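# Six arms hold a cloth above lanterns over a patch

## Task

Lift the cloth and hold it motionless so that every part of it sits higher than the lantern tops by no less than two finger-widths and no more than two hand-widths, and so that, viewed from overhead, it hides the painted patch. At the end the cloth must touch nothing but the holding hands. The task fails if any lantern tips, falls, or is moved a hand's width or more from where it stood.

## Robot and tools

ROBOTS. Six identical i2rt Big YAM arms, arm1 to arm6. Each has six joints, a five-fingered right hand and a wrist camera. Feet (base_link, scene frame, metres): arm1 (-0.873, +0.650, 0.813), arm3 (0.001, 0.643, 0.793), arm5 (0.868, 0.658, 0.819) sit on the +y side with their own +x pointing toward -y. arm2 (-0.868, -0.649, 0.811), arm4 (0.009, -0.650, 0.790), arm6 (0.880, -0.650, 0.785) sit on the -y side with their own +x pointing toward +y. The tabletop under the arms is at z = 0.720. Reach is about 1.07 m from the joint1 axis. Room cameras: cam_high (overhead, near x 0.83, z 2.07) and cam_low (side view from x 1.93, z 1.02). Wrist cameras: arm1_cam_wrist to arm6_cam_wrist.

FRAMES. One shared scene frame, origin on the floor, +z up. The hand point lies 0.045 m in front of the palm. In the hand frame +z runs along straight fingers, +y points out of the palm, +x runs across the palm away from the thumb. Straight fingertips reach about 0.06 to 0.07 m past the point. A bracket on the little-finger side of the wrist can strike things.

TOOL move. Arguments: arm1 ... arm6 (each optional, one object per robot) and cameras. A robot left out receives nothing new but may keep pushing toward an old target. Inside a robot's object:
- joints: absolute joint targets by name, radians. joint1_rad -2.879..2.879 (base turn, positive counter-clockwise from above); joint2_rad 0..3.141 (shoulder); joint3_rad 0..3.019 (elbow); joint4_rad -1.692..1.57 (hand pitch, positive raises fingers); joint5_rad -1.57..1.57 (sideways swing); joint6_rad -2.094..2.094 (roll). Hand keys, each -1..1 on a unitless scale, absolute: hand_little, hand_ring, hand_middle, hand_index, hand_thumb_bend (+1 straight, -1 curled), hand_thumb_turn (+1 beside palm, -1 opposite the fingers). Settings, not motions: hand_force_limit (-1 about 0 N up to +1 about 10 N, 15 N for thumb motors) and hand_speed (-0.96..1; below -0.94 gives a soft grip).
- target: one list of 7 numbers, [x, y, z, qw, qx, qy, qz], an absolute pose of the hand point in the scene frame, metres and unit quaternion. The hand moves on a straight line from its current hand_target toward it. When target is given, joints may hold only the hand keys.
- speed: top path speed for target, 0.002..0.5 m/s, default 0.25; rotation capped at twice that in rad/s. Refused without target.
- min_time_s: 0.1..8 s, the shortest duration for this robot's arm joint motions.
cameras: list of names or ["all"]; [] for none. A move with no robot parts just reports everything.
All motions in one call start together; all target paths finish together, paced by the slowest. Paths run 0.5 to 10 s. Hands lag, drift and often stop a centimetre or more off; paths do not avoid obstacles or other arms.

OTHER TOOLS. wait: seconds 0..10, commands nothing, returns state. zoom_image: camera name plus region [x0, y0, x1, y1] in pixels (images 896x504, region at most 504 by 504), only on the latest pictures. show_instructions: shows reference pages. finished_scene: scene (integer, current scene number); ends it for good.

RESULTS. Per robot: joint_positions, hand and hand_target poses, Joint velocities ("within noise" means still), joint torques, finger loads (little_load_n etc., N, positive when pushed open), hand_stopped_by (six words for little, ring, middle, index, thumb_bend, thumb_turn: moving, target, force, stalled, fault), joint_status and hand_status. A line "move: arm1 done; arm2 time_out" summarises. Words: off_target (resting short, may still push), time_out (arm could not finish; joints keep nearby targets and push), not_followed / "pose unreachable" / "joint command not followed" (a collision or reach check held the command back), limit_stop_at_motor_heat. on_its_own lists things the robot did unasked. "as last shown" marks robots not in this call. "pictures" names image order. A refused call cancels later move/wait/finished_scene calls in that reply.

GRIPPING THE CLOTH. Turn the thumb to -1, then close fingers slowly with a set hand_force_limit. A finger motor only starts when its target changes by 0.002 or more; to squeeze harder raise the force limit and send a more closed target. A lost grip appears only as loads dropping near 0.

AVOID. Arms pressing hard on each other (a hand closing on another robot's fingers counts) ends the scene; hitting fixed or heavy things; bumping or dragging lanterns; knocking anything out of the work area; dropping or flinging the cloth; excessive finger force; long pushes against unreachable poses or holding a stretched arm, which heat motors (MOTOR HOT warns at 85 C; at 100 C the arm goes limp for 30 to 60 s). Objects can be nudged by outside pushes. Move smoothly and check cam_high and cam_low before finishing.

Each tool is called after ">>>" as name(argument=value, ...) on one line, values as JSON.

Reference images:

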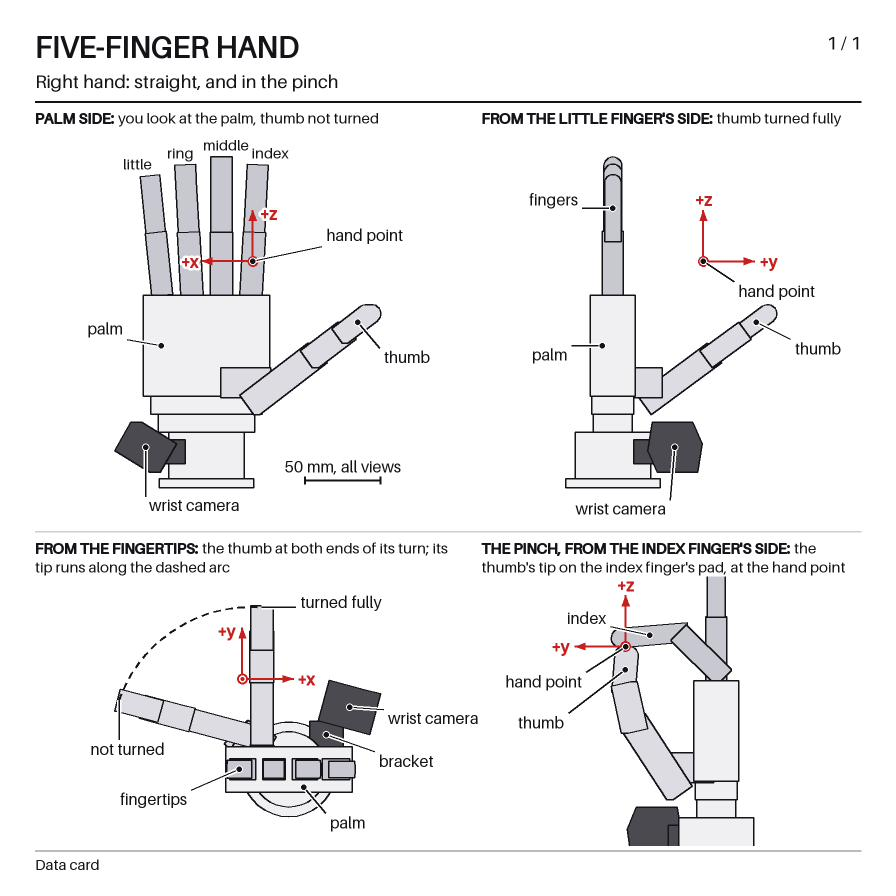

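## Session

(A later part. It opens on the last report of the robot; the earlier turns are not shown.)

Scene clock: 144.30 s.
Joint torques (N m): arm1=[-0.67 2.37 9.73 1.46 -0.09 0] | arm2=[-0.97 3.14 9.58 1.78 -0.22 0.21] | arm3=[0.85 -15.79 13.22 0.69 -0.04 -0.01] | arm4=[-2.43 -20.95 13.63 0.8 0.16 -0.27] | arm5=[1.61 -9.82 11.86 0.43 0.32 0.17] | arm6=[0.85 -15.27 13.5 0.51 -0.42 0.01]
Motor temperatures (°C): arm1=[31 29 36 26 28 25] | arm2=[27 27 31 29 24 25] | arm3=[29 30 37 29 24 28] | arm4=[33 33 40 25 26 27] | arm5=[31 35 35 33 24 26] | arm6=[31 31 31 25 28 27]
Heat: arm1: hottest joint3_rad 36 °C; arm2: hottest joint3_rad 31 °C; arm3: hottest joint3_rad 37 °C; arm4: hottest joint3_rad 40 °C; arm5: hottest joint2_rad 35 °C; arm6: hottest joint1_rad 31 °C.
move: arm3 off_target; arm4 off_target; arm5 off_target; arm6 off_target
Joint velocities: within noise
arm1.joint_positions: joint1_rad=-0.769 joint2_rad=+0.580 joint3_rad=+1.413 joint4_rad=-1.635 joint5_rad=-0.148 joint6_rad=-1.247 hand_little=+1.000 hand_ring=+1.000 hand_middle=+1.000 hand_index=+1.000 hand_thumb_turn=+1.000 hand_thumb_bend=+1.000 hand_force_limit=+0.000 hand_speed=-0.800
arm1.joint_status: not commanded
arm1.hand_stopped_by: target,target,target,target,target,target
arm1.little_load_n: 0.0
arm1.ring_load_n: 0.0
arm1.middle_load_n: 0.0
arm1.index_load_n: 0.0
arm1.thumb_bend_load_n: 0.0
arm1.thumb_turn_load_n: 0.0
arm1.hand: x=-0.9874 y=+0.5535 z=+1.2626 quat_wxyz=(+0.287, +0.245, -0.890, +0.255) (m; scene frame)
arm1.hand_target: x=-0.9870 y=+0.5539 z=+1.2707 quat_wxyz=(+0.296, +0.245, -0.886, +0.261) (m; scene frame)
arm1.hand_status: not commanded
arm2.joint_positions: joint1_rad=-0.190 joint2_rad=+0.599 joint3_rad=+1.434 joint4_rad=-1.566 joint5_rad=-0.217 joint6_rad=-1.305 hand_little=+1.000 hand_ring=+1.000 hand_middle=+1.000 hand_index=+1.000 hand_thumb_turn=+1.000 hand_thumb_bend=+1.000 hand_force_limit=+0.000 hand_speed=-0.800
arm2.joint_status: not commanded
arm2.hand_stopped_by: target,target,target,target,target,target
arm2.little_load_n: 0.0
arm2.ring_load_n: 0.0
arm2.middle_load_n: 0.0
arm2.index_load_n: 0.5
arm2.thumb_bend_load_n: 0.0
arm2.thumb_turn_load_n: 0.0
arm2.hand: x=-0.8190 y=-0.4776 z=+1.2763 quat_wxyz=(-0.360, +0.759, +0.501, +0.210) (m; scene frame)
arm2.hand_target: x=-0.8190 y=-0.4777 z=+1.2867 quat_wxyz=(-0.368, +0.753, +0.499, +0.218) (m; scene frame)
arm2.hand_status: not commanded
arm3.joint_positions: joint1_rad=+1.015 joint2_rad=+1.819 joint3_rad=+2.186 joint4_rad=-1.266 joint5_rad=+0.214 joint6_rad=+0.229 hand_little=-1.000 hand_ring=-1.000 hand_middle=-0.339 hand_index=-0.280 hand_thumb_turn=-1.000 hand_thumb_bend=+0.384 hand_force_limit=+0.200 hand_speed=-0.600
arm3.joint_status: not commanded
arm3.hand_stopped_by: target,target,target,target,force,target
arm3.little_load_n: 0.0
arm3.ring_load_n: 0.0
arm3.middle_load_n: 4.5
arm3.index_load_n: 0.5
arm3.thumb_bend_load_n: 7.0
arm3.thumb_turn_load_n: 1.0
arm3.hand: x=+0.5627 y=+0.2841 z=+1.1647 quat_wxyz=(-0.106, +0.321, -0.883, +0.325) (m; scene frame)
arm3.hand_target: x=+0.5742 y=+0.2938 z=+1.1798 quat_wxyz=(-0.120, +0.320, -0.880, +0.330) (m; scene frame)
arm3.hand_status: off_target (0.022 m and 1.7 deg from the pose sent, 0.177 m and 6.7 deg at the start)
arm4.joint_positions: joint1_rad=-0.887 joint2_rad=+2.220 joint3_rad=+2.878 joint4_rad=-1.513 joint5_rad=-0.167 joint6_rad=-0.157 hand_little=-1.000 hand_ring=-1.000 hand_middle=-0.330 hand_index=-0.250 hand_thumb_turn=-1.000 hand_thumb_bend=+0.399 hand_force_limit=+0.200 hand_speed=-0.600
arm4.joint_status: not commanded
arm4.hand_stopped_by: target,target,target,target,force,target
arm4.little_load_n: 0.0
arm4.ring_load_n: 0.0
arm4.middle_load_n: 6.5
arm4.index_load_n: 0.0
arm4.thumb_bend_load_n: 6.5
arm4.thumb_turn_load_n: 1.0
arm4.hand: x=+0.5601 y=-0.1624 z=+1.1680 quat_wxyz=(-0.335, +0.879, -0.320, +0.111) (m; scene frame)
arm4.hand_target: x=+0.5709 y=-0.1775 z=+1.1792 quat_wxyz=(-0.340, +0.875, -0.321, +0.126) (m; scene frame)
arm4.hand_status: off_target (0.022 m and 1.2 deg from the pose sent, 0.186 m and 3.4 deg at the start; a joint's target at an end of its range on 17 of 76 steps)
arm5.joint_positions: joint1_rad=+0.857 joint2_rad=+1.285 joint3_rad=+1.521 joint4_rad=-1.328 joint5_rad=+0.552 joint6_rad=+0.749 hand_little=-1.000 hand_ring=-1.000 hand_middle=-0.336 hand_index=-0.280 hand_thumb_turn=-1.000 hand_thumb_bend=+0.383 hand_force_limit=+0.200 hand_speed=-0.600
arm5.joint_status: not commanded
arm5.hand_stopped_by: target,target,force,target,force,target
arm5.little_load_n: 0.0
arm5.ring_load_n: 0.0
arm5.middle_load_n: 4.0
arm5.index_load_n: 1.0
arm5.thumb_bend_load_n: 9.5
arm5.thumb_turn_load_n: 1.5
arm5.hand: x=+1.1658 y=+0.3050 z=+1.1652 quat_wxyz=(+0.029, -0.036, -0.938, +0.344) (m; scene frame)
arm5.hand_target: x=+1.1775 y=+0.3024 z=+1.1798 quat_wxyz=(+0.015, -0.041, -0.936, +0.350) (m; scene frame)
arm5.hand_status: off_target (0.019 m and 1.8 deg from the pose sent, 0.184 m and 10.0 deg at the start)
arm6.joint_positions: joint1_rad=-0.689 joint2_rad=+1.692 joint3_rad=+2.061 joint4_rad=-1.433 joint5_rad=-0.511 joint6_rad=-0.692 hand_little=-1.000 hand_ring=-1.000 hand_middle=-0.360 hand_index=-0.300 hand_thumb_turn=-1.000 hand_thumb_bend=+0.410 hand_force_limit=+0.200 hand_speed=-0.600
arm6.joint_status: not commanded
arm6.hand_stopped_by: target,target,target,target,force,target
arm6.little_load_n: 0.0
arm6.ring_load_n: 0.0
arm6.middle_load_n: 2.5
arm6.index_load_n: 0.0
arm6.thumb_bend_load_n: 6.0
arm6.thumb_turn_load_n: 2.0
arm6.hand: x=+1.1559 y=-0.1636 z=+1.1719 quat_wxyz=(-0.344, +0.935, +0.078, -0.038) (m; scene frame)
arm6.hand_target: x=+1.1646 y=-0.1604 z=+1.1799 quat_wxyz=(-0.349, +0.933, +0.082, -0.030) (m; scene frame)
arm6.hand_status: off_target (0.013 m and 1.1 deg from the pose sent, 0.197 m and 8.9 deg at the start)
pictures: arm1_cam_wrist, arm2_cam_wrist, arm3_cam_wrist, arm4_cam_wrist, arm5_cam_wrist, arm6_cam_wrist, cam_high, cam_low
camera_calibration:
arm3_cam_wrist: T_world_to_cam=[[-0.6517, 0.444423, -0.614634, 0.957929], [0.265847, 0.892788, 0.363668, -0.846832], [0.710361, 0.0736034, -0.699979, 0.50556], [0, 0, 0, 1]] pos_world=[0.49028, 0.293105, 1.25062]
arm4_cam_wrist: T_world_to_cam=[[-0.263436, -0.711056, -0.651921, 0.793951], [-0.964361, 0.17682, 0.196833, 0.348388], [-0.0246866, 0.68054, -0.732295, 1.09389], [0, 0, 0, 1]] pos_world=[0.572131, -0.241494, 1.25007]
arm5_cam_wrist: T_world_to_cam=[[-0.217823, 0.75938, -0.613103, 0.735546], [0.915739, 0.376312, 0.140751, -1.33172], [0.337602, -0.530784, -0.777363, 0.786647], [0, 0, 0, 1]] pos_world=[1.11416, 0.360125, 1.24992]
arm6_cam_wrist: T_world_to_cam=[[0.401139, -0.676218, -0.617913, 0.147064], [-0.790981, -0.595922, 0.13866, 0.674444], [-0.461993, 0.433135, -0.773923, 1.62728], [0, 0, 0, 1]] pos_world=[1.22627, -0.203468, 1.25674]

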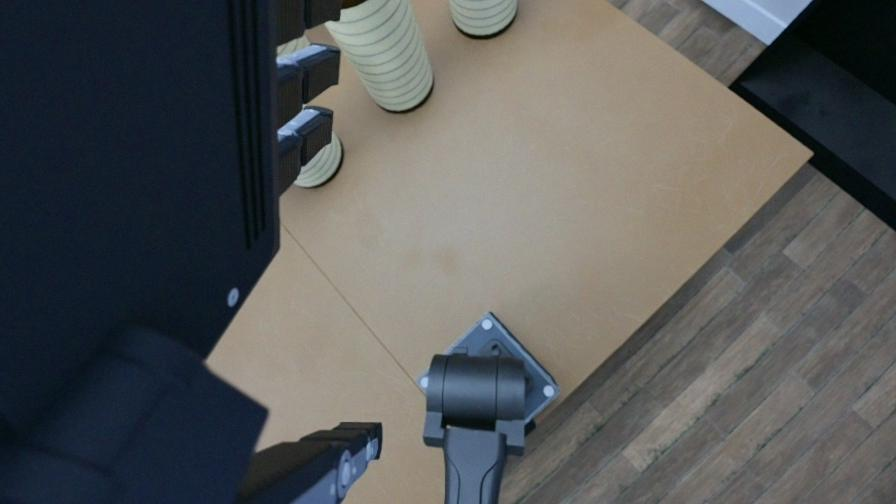

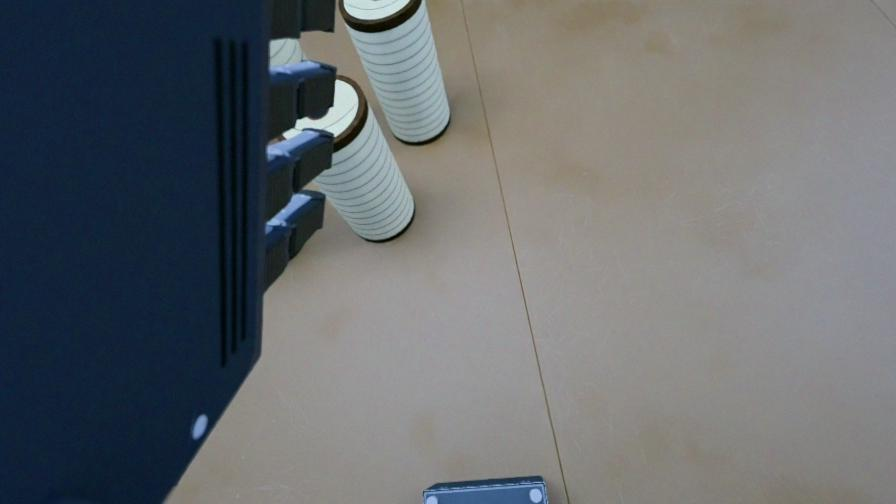

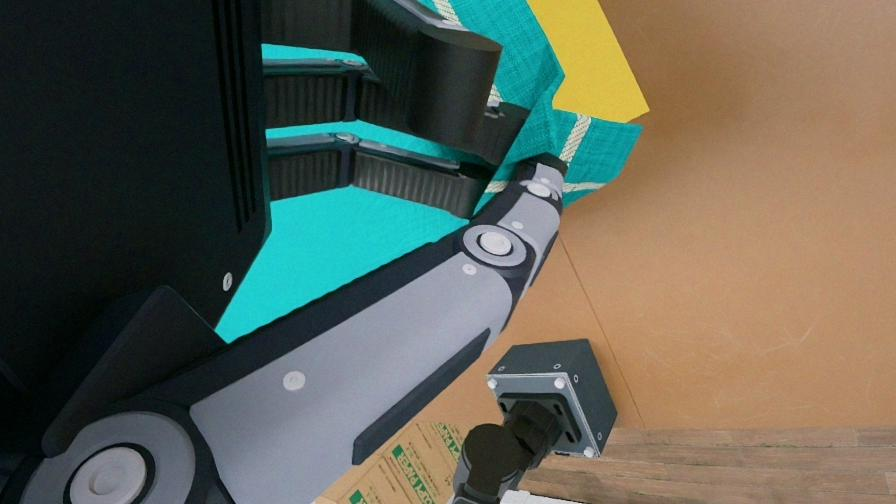

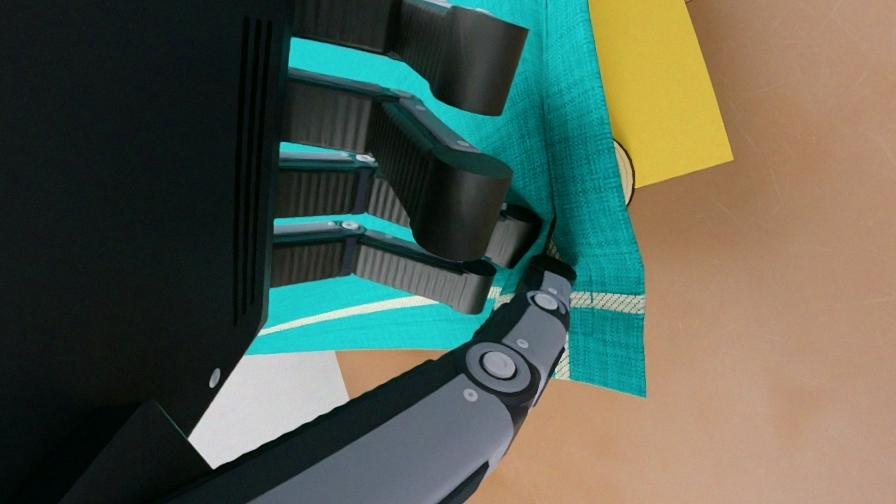

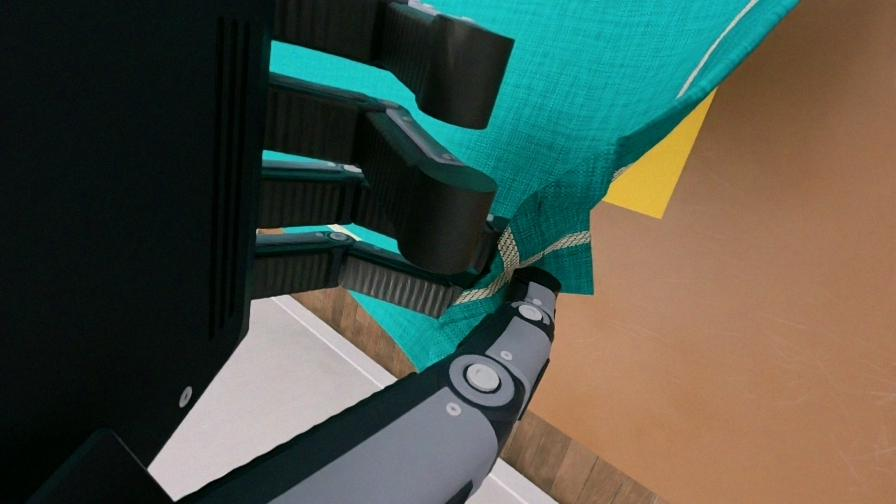

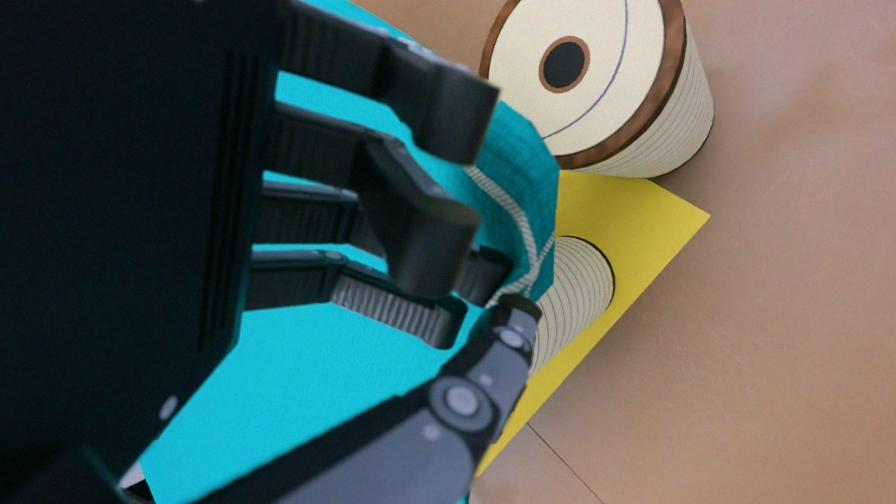

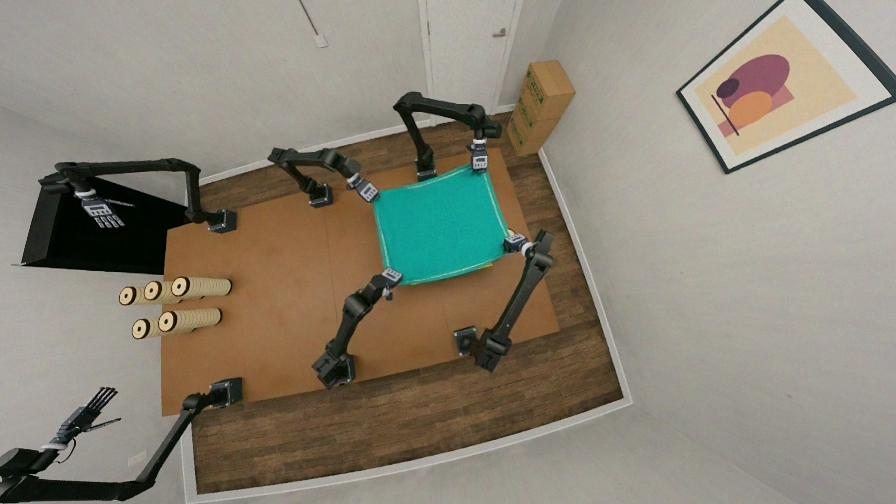

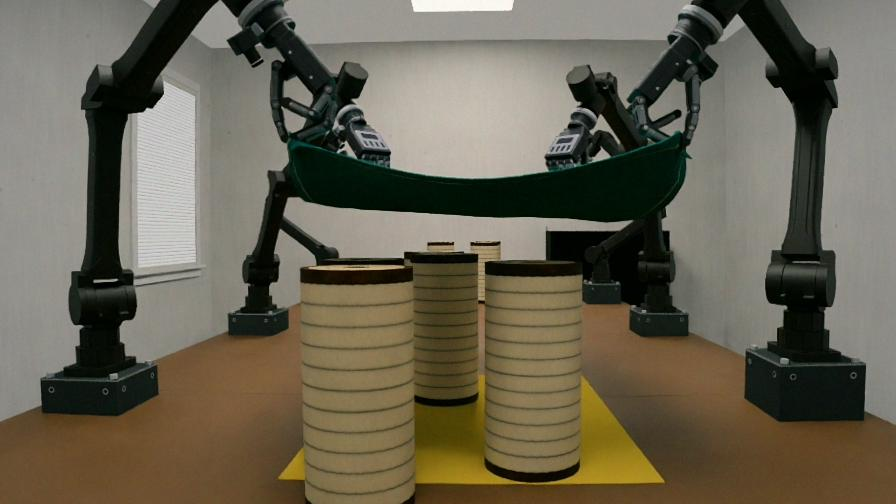

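>>> move(arm3={"target": [0.603, 0.3075, 1.17, 0.1198, -0.3204, 0.8802, -0.3291], "speed": 0.05}, arm4={"target": [0.580, -0.197, 1.17, 0.3291, -0.8802, 0.3204, -0.1198], "speed": 0.05}, arm5={"target": [1.216, 0.285, 1.17, -0.0153, 0.0409, 0.9358, -0.3499], "speed": 0.05}, arm6={"target": [1.186, -0.188, 1.17, 0.3489, -0.9331, -0.0816, 0.0305], "speed": 0.05}, cameras=["arm3_cam_wrist", "arm4_cam_wrist", "arm5_cam_wrist", "arm6_cam_wrist", "cam_high", "cam_low"])

>>> zoom_image(camera="cam_high", region=[350, 130, 570, 310])

Scene clock: 146.40 s.
Joint torques (N m): arm1=[-0.67 2.37 9.73 1.46 -0.1 0] | arm2=[-1.08 3.08 9.57 1.78 -0.23 0.21] | arm3=[2.43 -16.44 13.11 0.51 -0.3 0.03] | arm4=[-3.43 -22.83 9.07 1.06 0.32 -0.33] | arm5=[1.96 -11.28 11.89 0.84 0.28 0.19] | arm6=[0.67 -17.61 8.84 0.39 -0.4 0.02]
Motor temperatures (°C): arm1=[31 29 36 26 28 25] | arm2=[27 27 31 29 24 25] | arm3=[29 30 37 29 24 28] | arm4=[33 33 40 25 25 27] | arm5=[31 35 35 33 24 26] | arm6=[31 31 31 25 28 27]
Heat: arm1: hottest joint3_rad 36 °C; arm2: hottest joint3_rad 31 °C; arm3: hottest joint3_rad 37 °C; arm4: hottest joint3_rad 40 °C; arm5: hottest joint2_rad 35 °C; arm6: hottest joint1_rad 31 °C.
move: arm3 off_target; arm4 off_target; arm5 off_target; arm6 done
Joint velocities: within noise
arm1, arm2: as last shown
arm1.index_load_n: -0.5
arm2.index_load_n: -0.5
arm3.joint_positions: joint1_rad=+1.044 joint2_rad=+1.867 joint3_rad=+2.232 joint4_rad=-1.266 joint5_rad=+0.249 joint6_rad=+0.260 hand_little=-1.000 hand_ring=-1.000 hand_middle=-0.339 hand_index=-0.280 hand_thumb_turn=-1.000 hand_thumb_bend=+0.384 hand_force_limit=+0.200 hand_speed=-0.600
arm3.joint_status: not commanded
arm3.hand_stopped_by: target,target,target,target,force,target
arm3.little_load_n: 0.0
arm3.ring_load_n: 0.0
arm3.middle_load_n: 4.5
arm3.index_load_n: 1.0
arm3.thumb_bend_load_n: 7.0
arm3.thumb_turn_load_n: 1.5
arm3.hand: x=+0.5852 y=+0.2867 z=+1.1563 quat_wxyz=(-0.102, +0.314, -0.884, +0.331) (m; scene frame)
arm3.hand_target: x=+0.6018 y=+0.3078 z=+1.1698 quat_wxyz=(-0.120, +0.320, -0.880, +0.330) (m; scene frame)
arm3.hand_status: off_target (0.031 m and 2.2 deg from the pose sent, 0.047 m and 1.7 deg at the start)
arm4.joint_positions: joint1_rad=-0.905 joint2_rad=+2.220 joint3_rad=+2.863 joint4_rad=-1.513 joint5_rad=-0.191 joint6_rad=-0.183 hand_little=-1.000 hand_ring=-1.000 hand_middle=-0.330 hand_index=-0.250 hand_thumb_turn=-1.000 hand_thumb_bend=+0.399 hand_force_limit=+0.200 hand_speed=-0.600
arm4.joint_status: not commanded
arm4.hand_stopped_by: target,target,target,target,force,target
arm4.little_load_n: 0.0
arm4.ring_load_n: 0.5
arm4.middle_load_n: 7.5
arm4.index_load_n: 0.0
arm4.thumb_bend_load_n: 6.5
arm4.thumb_turn_load_n: 1.0
arm4.hand: x=+0.5661 y=-0.1706 z=+1.1617 quat_wxyz=(-0.332, +0.883, -0.314, +0.104) (m; scene frame)
arm4.hand_target: x=+0.5796 y=-0.1966 z=+1.1700 quat_wxyz=(-0.329, +0.880, -0.320, +0.120) (m; scene frame)
arm4.hand_status: off_target (0.031 m and 2.0 deg from the pose sent, 0.040 m and 1.2 deg at the start)
arm5.joint_positions: joint1_rad=+0.885 joint2_rad=+1.379 joint3_rad=+1.589 joint4_rad=-1.328 joint5_rad=+0.568 joint6_rad=+0.779 hand_little=-1.000 hand_ring=-1.000 hand_middle=-0.336 hand_index=-0.280 hand_thumb_turn=-1.000 hand_thumb_bend=+0.383 hand_force_limit=+0.200 hand_speed=-0.600
arm5.joint_status: not commanded
arm5.hand_stopped_by: target,target,force,target,force,target
arm5.little_load_n: 0.0
arm5.ring_load_n: 0.0
arm5.middle_load_n: 4.0
arm5.index_load_n: 1.0
arm5.thumb_bend_load_n: 9.5
arm5.thumb_turn_load_n: 1.5
arm5.hand: x=+1.1985 y=+0.2890 z=+1.1562 quat_wxyz=(+0.033, -0.035, -0.939, +0.342) (m; scene frame)
arm5.hand_target: x=+1.2154 y=+0.2857 z=+1.1699 quat_wxyz=(+0.015, -0.041, -0.936, +0.350) (m; scene frame)
arm5.hand_status: off_target (0.023 m and 2.4 deg from the pose sent, 0.054 m and 1.8 deg at the start)
arm6.joint_positions: joint1_rad=-0.746 joint2_rad=+1.692 joint3_rad=+2.054 joint4_rad=-1.437 joint5_rad=-0.543 joint6_rad=-0.752 hand_little=-1.000 hand_ring=-1.000 hand_middle=-0.360 hand_index=-0.300 hand_thumb_turn=-1.000 hand_thumb_bend=+0.410 hand_force_limit=+0.200 hand_speed=-0.600
arm6.joint_status: not commanded
arm6.hand_stopped_by: target,target,target,target,force,target
arm6.little_load_n: 0.0
arm6.ring_load_n: 0.0
arm6.middle_load_n: 2.5
arm6.index_load_n: 0.0
arm6.thumb_bend_load_n: 6.0
arm6.thumb_turn_load_n: 2.0
arm6.hand: x=+1.1810 y=-0.1798 z=+1.1700 quat_wxyz=(-0.352, +0.932, +0.082, -0.033) (m; scene frame)
arm6.hand_target: x=+1.1859 y=-0.1880 z=+1.1701 quat_wxyz=(-0.349, +0.933, +0.081, -0.030) (m; scene frame)
arm6.hand_status: done (0.010 m and 0.4 deg from the pose sent, 0.039 m and 1.1 deg at the start)
pictures: arm3_cam_wrist, arm4_cam_wrist, arm5_cam_wrist, arm6_cam_wrist, cam_high, cam_low
camera_calibration:
arm3_cam_wrist: T_world_to_cam=[[-0.644268, 0.449032, -0.619103, 0.96586], [0.280762, 0.891841, 0.354673, -0.850161], [0.711401, 0.0546837, -0.700656, 0.488999], [0, 0, 0, 1]] pos_world=[0.513092, 0.297766, 1.24212]
arm4_cam_wrist: T_world_to_cam=[[-0.25806, -0.718588, -0.645783, 0.77413], [-0.965139, 0.161492, 0.205978, 0.343978], [-0.0437245, 0.676425, -0.735212, 1.10854], [0, 0, 0, 1]] pos_world=[0.580229, -0.249115, 1.24408]
arm5_cam_wrist: T_world_to_cam=[[-0.221245, 0.762917, -0.607461, 0.74577], [0.917915, 0.373287, 0.134499, -1.34891], [0.329368, -0.52784, -0.78288, 0.775542], [0, 0, 0, 1]] pos_world=[1.14774, 0.343931, 1.24161]
arm6_cam_wrist: T_world_to_cam=[[0.409722, -0.664075, -0.625406, 0.12574], [-0.790121, -0.600986, 0.120514, 0.704243], [-0.45589, 0.444769, -0.770937, 1.63577], [0, 0, 0, 1]] pos_world=[1.25065, -0.220799, 1.25484]

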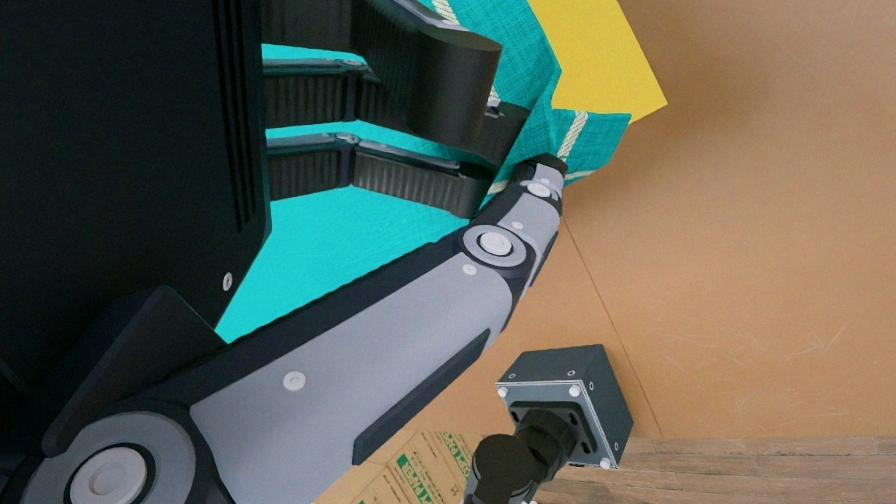

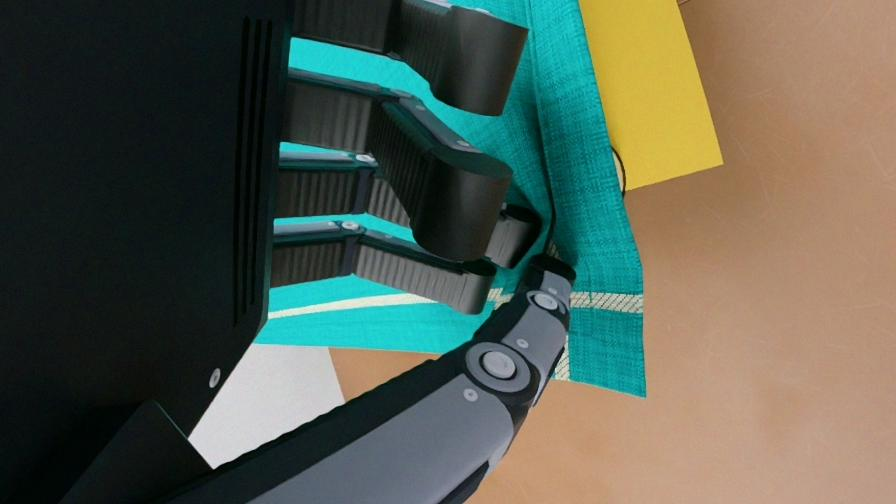

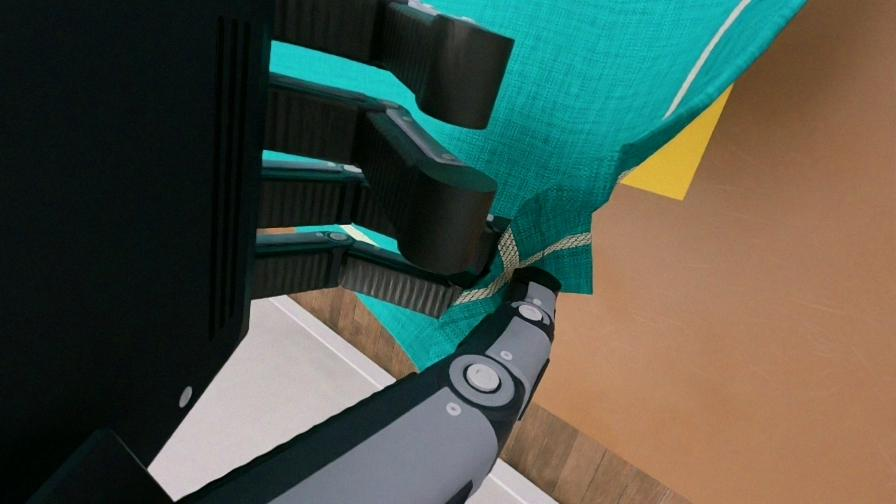

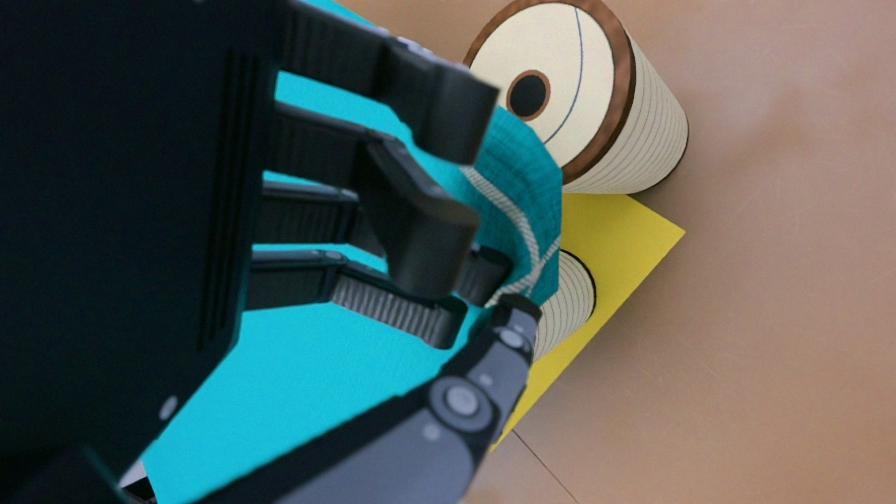

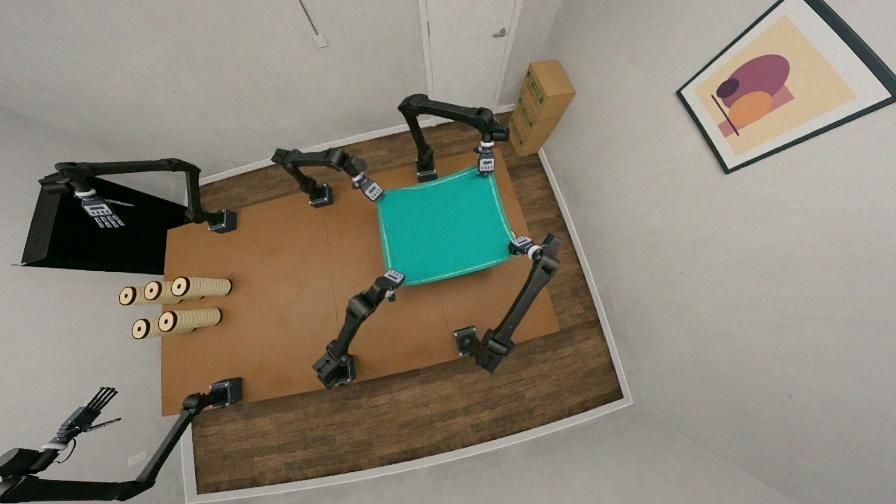

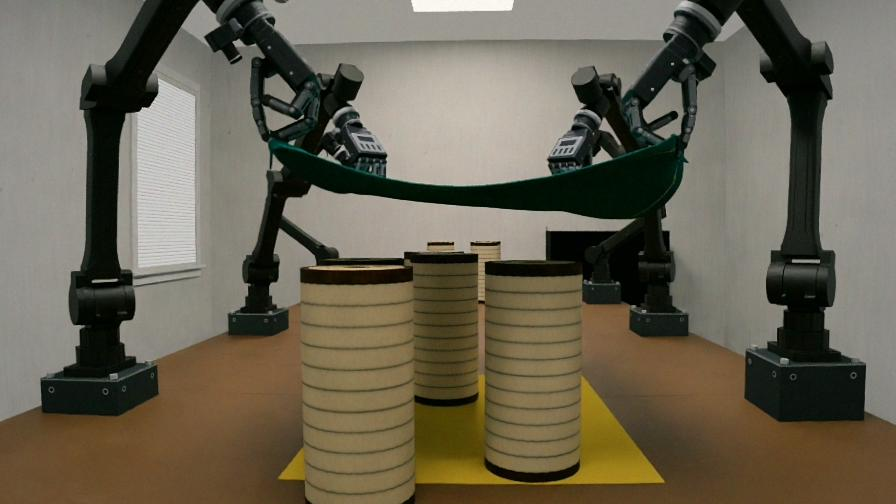

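Scaled by 2.291 from the camera's 896x504 image, which has a finer 1280x720 frame.

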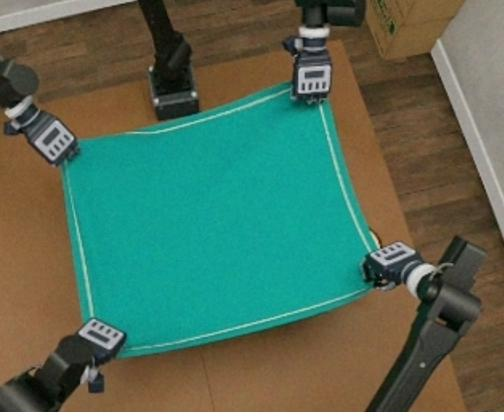

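>>> move(arm3={"target": [0.588, 0.330, 1.162, 0.1198, -0.3204, 0.8802, -0.3291], "speed": 0.04}, arm4={"target": [0.563, -0.220, 1.162, 0.3291, -0.8802, 0.3204, -0.1198], "speed": 0.04}, arm5={"target": [1.226, 0.305, 1.162, -0.0153, 0.0409, 0.9358, -0.3499], "speed": 0.04}, arm6={"target": [1.194, -0.210, 1.158, 0.3489, -0.9331, -0.0816, 0.0305], "speed": 0.04}, cameras=["arm3_cam_wrist", "arm4_cam_wrist", "arm5_cam_wrist", "arm6_cam_wrist", "cam_high", "cam_low"])

>>> zoom_image(camera="cam_high", region=[350, 130, 570, 310])

Scene clock: 148.83 s.
Joint torques (N m): arm1=[-0.62 2.32 9.74 1.46 -0.09 0] | arm2=[-1.03 3.14 9.57 1.8 -0.22 0.2] | arm3=[3.66 -19.84 9.01 0.95 -0.56 0.04] | arm4=[-4.13 -23.77 9.4 0.32 0.49 -0.32] | arm5=[3.43 -12.22 9.54 0.4 -0.33 0.25] | arm6=[-0.85 -17.85 8.72 1.36 -0.11 -0.06]
Motor temperatures (°C): arm1=[31 29 36 26 28 25] | arm2=[27 27 31 29 24 25] | arm3=[29 30 37 29 24 28] | arm4=[33 34 40 25 25 27] | arm5=[31 35 36 33 24 26] | arm6=[31 31 31 25 28 27]
Heat: arm1: hottest joint3_rad 36 °C; arm2: hottest joint3_rad 31 °C; arm3: hottest joint3_rad 37 °C; arm4: hottest joint3_rad 40 °C; arm5: hottest joint3_rad 36 °C; arm6: hottest joint1_rad 31 °C.
move: arm3 off_target; arm4 off_target; arm5 off_target; arm6 off_target
Joint velocities: within noise
arm1, arm2: as last shown
arm1.index_load_n: 0.0
arm2.index_load_n: 0.0
arm2.thumb_turn_load_n: 0.5
arm3.joint_positions: joint1_rad=+1.050 joint2_rad=+1.822 joint3_rad=+2.135 joint4_rad=-1.221 joint5_rad=+0.269 joint6_rad=+0.275 hand_little=-1.000 hand_ring=-1.000 hand_middle=-0.339 hand_index=-0.280 hand_thumb_turn=-1.000 hand_thumb_bend=+0.384 hand_force_limit=+0.200 hand_speed=-0.600
arm3.joint_status: not commanded
arm3.hand_stopped_by: target,target,target,target,force,target
arm3.little_load_n: 0.0
arm3.ring_load_n: 0.0
arm3.middle_load_n: 6.0
arm3.index_load_n: 1.5
arm3.thumb_bend_load_n: 7.5
arm3.thumb_turn_load_n: 2.5
arm3.hand: x=+0.5773 y=+0.2925 z=+1.1445 quat_wxyz=(-0.096, +0.307, -0.886, +0.333) (m; scene frame)
arm3.hand_target: x=+0.5869 y=+0.3291 z=+1.1615 quat_wxyz=(-0.120, +0.321, -0.880, +0.328) (m; scene frame)
arm3.hand_status: off_target (0.043 m and 3.3 deg from the pose sent, 0.044 m and 2.2 deg at the start)
arm4.joint_positions: joint1_rad=-0.909 joint2_rad=+2.020 joint3_rad=+2.443 joint4_rad=-1.297 joint5_rad=-0.204 joint6_rad=-0.194 hand_little=-1.000 hand_ring=-1.000 hand_middle=-0.329 hand_index=-0.250 hand_thumb_turn=-1.000 hand_thumb_bend=+0.399 hand_force_limit=+0.200 hand_speed=-0.600
arm4.joint_status: not commanded
arm4.hand_stopped_by: target,target,target,target,force,target
arm4.little_load_n: 0.5
arm4.ring_load_n: 0.0
arm4.middle_load_n: 9.5
arm4.index_load_n: 0.0
arm4.thumb_bend_load_n: 4.0
arm4.thumb_turn_load_n: 0.0
arm4.hand: x=+0.5533 y=-0.1811 z=+1.1407 quat_wxyz=(-0.333, +0.885, -0.309, +0.101) (m; scene frame)
arm4.hand_target: x=+0.5623 y=-0.2184 z=+1.1615 quat_wxyz=(-0.329, +0.880, -0.320, +0.120) (m; scene frame)
arm4.hand_status: off_target (0.045 m and 2.6 deg from the pose sent, 0.050 m and 2.0 deg at the start)
arm5.joint_positions: joint1_rad=+0.918 joint2_rad=+1.379 joint3_rad=+1.589 joint4_rad=-1.328 joint5_rad=+0.607 joint6_rad=+0.827 hand_little=-1.000 hand_ring=-1.000 hand_middle=-0.336 hand_index=-0.280 hand_thumb_turn=-1.000 hand_thumb_bend=+0.383 hand_force_limit=+0.200 hand_speed=-0.600
arm5.joint_status: not commanded
arm5.hand_stopped_by: target,target,force,target,force,target
arm5.little_load_n: 0.0
arm5.ring_load_n: 0.0
arm5.middle_load_n: 4.0
arm5.index_load_n: 2.5
arm5.thumb_bend_load_n: 9.5
arm5.thumb_turn_load_n: 1.0
arm5.hand: x=+1.2074 y=+0.2933 z=+1.1590 quat_wxyz=(+0.033, -0.047, -0.933, +0.356) (m; scene frame)
arm5.hand_target: x=+1.2254 y=+0.3053 z=+1.1620 quat_wxyz=(+0.015, -0.041, -0.936, +0.350) (m; scene frame)
arm5.hand_status: off_target (0.022 m and 2.2 deg from the pose sent, 0.032 m and 2.4 deg at the start)
arm6.joint_positions: joint1_rad=-0.773 joint2_rad=+1.660 joint3_rad=+1.973 joint4_rad=-1.437 joint5_rad=-0.568 joint6_rad=-0.789 hand_little=-1.000 hand_ring=-1.000 hand_middle=-0.360 hand_index=-0.300 hand_thumb_turn=-1.000 hand_thumb_bend=+0.410 hand_force_limit=+0.200 hand_speed=-0.600
arm6.joint_status: not commanded
arm6.hand_stopped_by: target,target,target,target,force,target
arm6.little_load_n: 0.0
arm6.ring_load_n: 0.0
arm6.middle_load_n: 2.5
arm6.index_load_n: 0.0
arm6.thumb_bend_load_n: 5.5
arm6.thumb_turn_load_n: 2.5
arm6.hand: x=+1.1797 y=-0.1992 z=+1.1536 quat_wxyz=(-0.344, +0.934, +0.083, -0.048) (m; scene frame)
arm6.hand_target: x=+1.1937 y=-0.2101 z=+1.1581 quat_wxyz=(-0.349, +0.933, +0.082, -0.030) (m; scene frame)
arm6.hand_status: off_target (0.018 m and 2.1 deg from the pose sent, 0.035 m and 0.4 deg at the start)
pictures: arm3_cam_wrist, arm4_cam_wrist, arm5_cam_wrist, arm6_cam_wrist, cam_high, cam_low
camera_calibration:
arm3_cam_wrist: T_world_to_cam=[[-0.639646, 0.457808, -0.617467, 0.943711], [0.29881, 0.888207, 0.348999, -0.851762], [0.708213, 0.0387302, -0.704935, 0.497536], [0, 0, 0, 1]] pos_world=[0.505794, 0.305234, 1.23071]
arm4_cam_wrist: T_world_to_cam=[[-0.251195, -0.721093, -0.645698, 0.745334], [-0.966376, 0.148969, 0.209585, 0.33197], [-0.0549418, 0.676634, -0.734267, 1.10478], [0, 0, 0, 1]] pos_world=[0.568731, -0.259526, 1.22288]
arm5_cam_wrist: T_world_to_cam=[[-0.201113, 0.748006, -0.632487, 0.755213], [0.92424, 0.358824, 0.130479, -1.35782], [0.324551, -0.558329, -0.763502, 0.769361], [0, 0, 0, 1]] pos_world=[1.15714, 0.351871, 1.24224]
arm6_cam_wrist: T_world_to_cam=[[0.401842, -0.669792, -0.624421, 0.110091], [-0.778764, -0.608687, 0.151745, 0.642561], [-0.481715, 0.425299, -0.766206, 1.6523], [0, 0, 0, 1]] pos_world=[1.2521, -0.237863, 1.23724]

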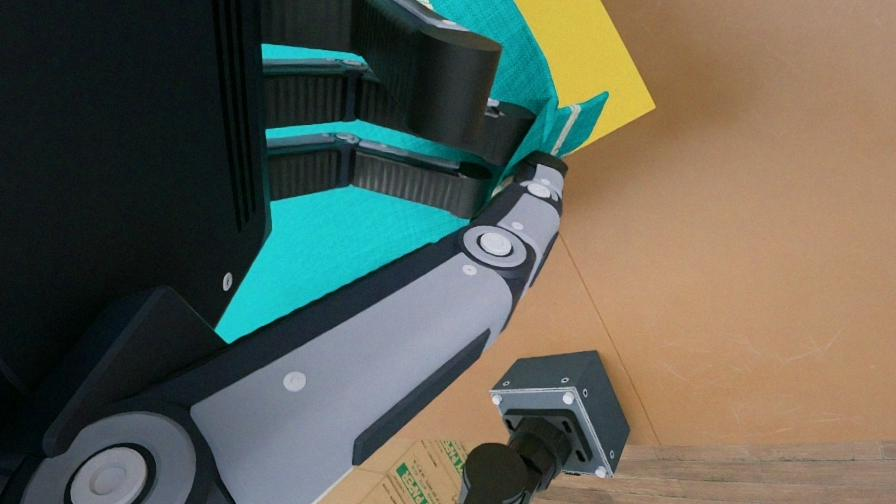

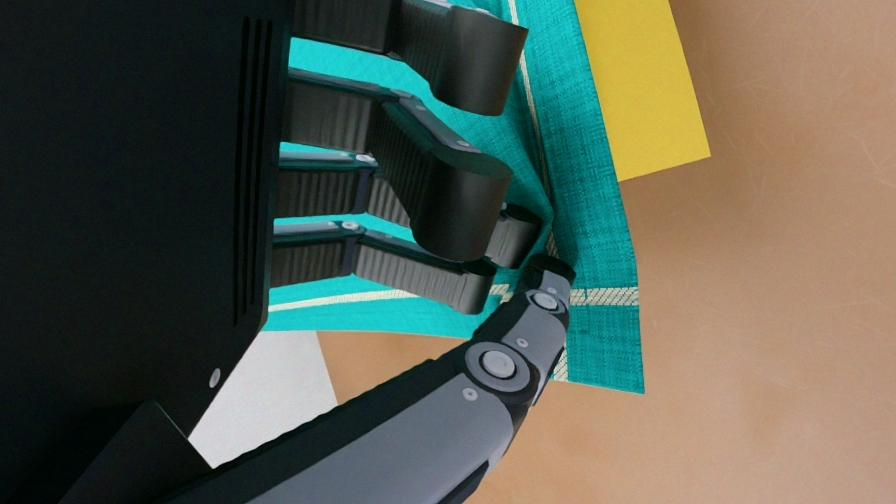

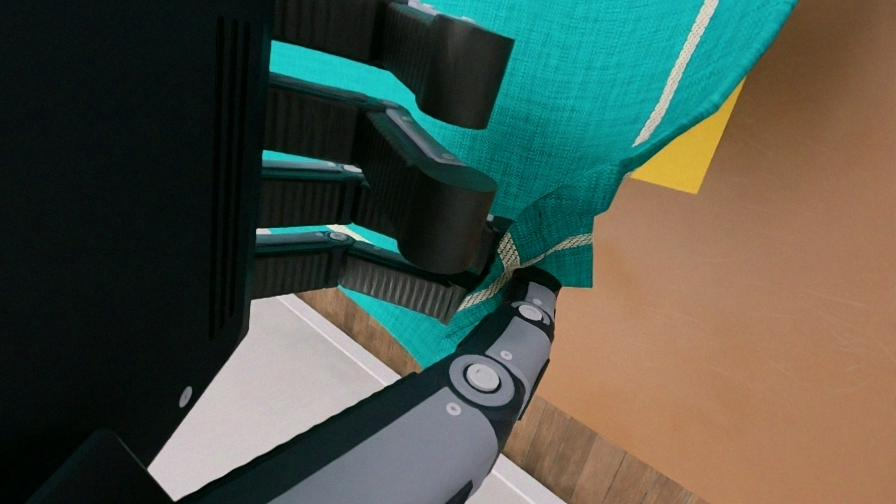

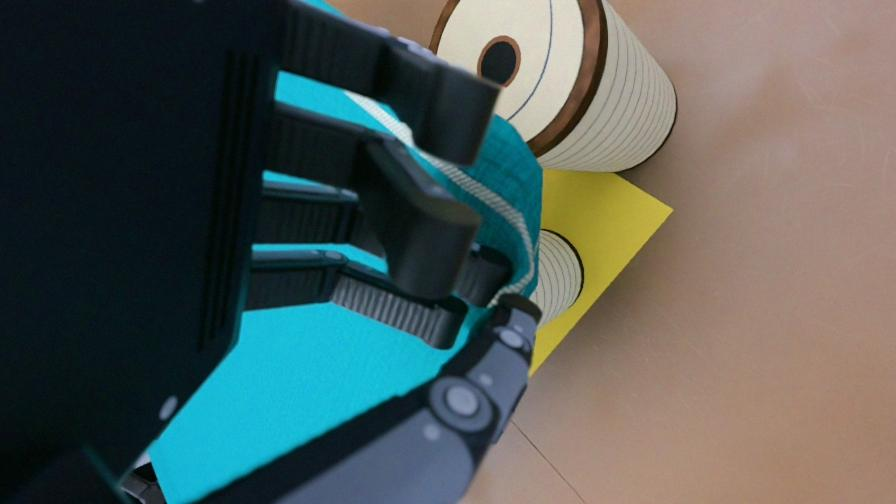

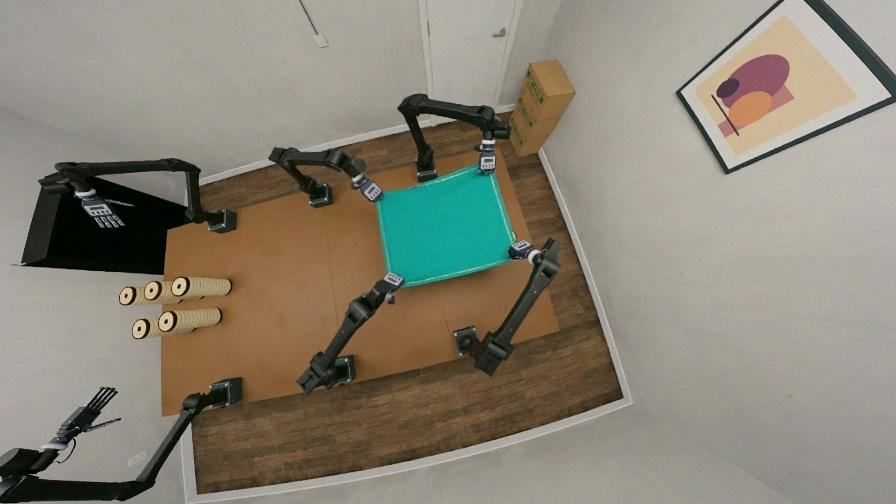

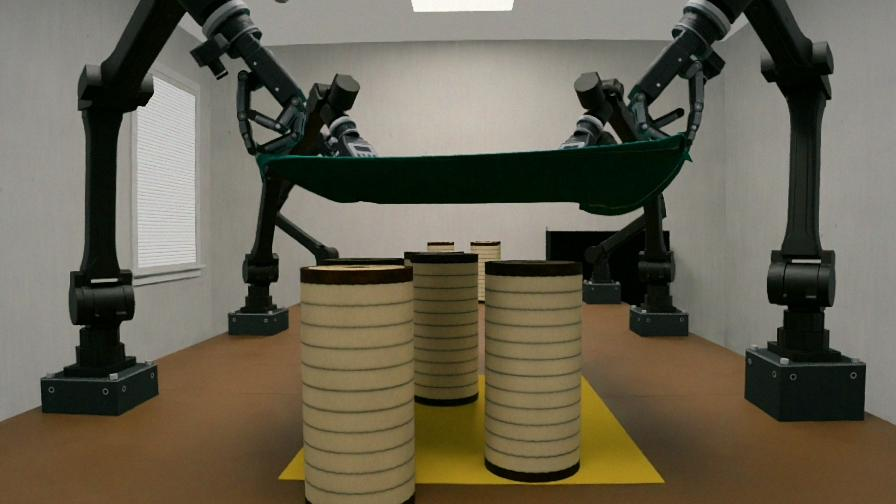

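Scaled by 2.291 from the camera's 896x504 image, which has a finer 1280x720 frame.

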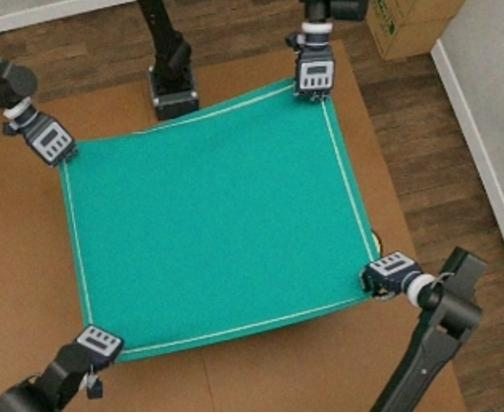

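>>> finished_scene(scene=1)

The scene is finished: the task was done.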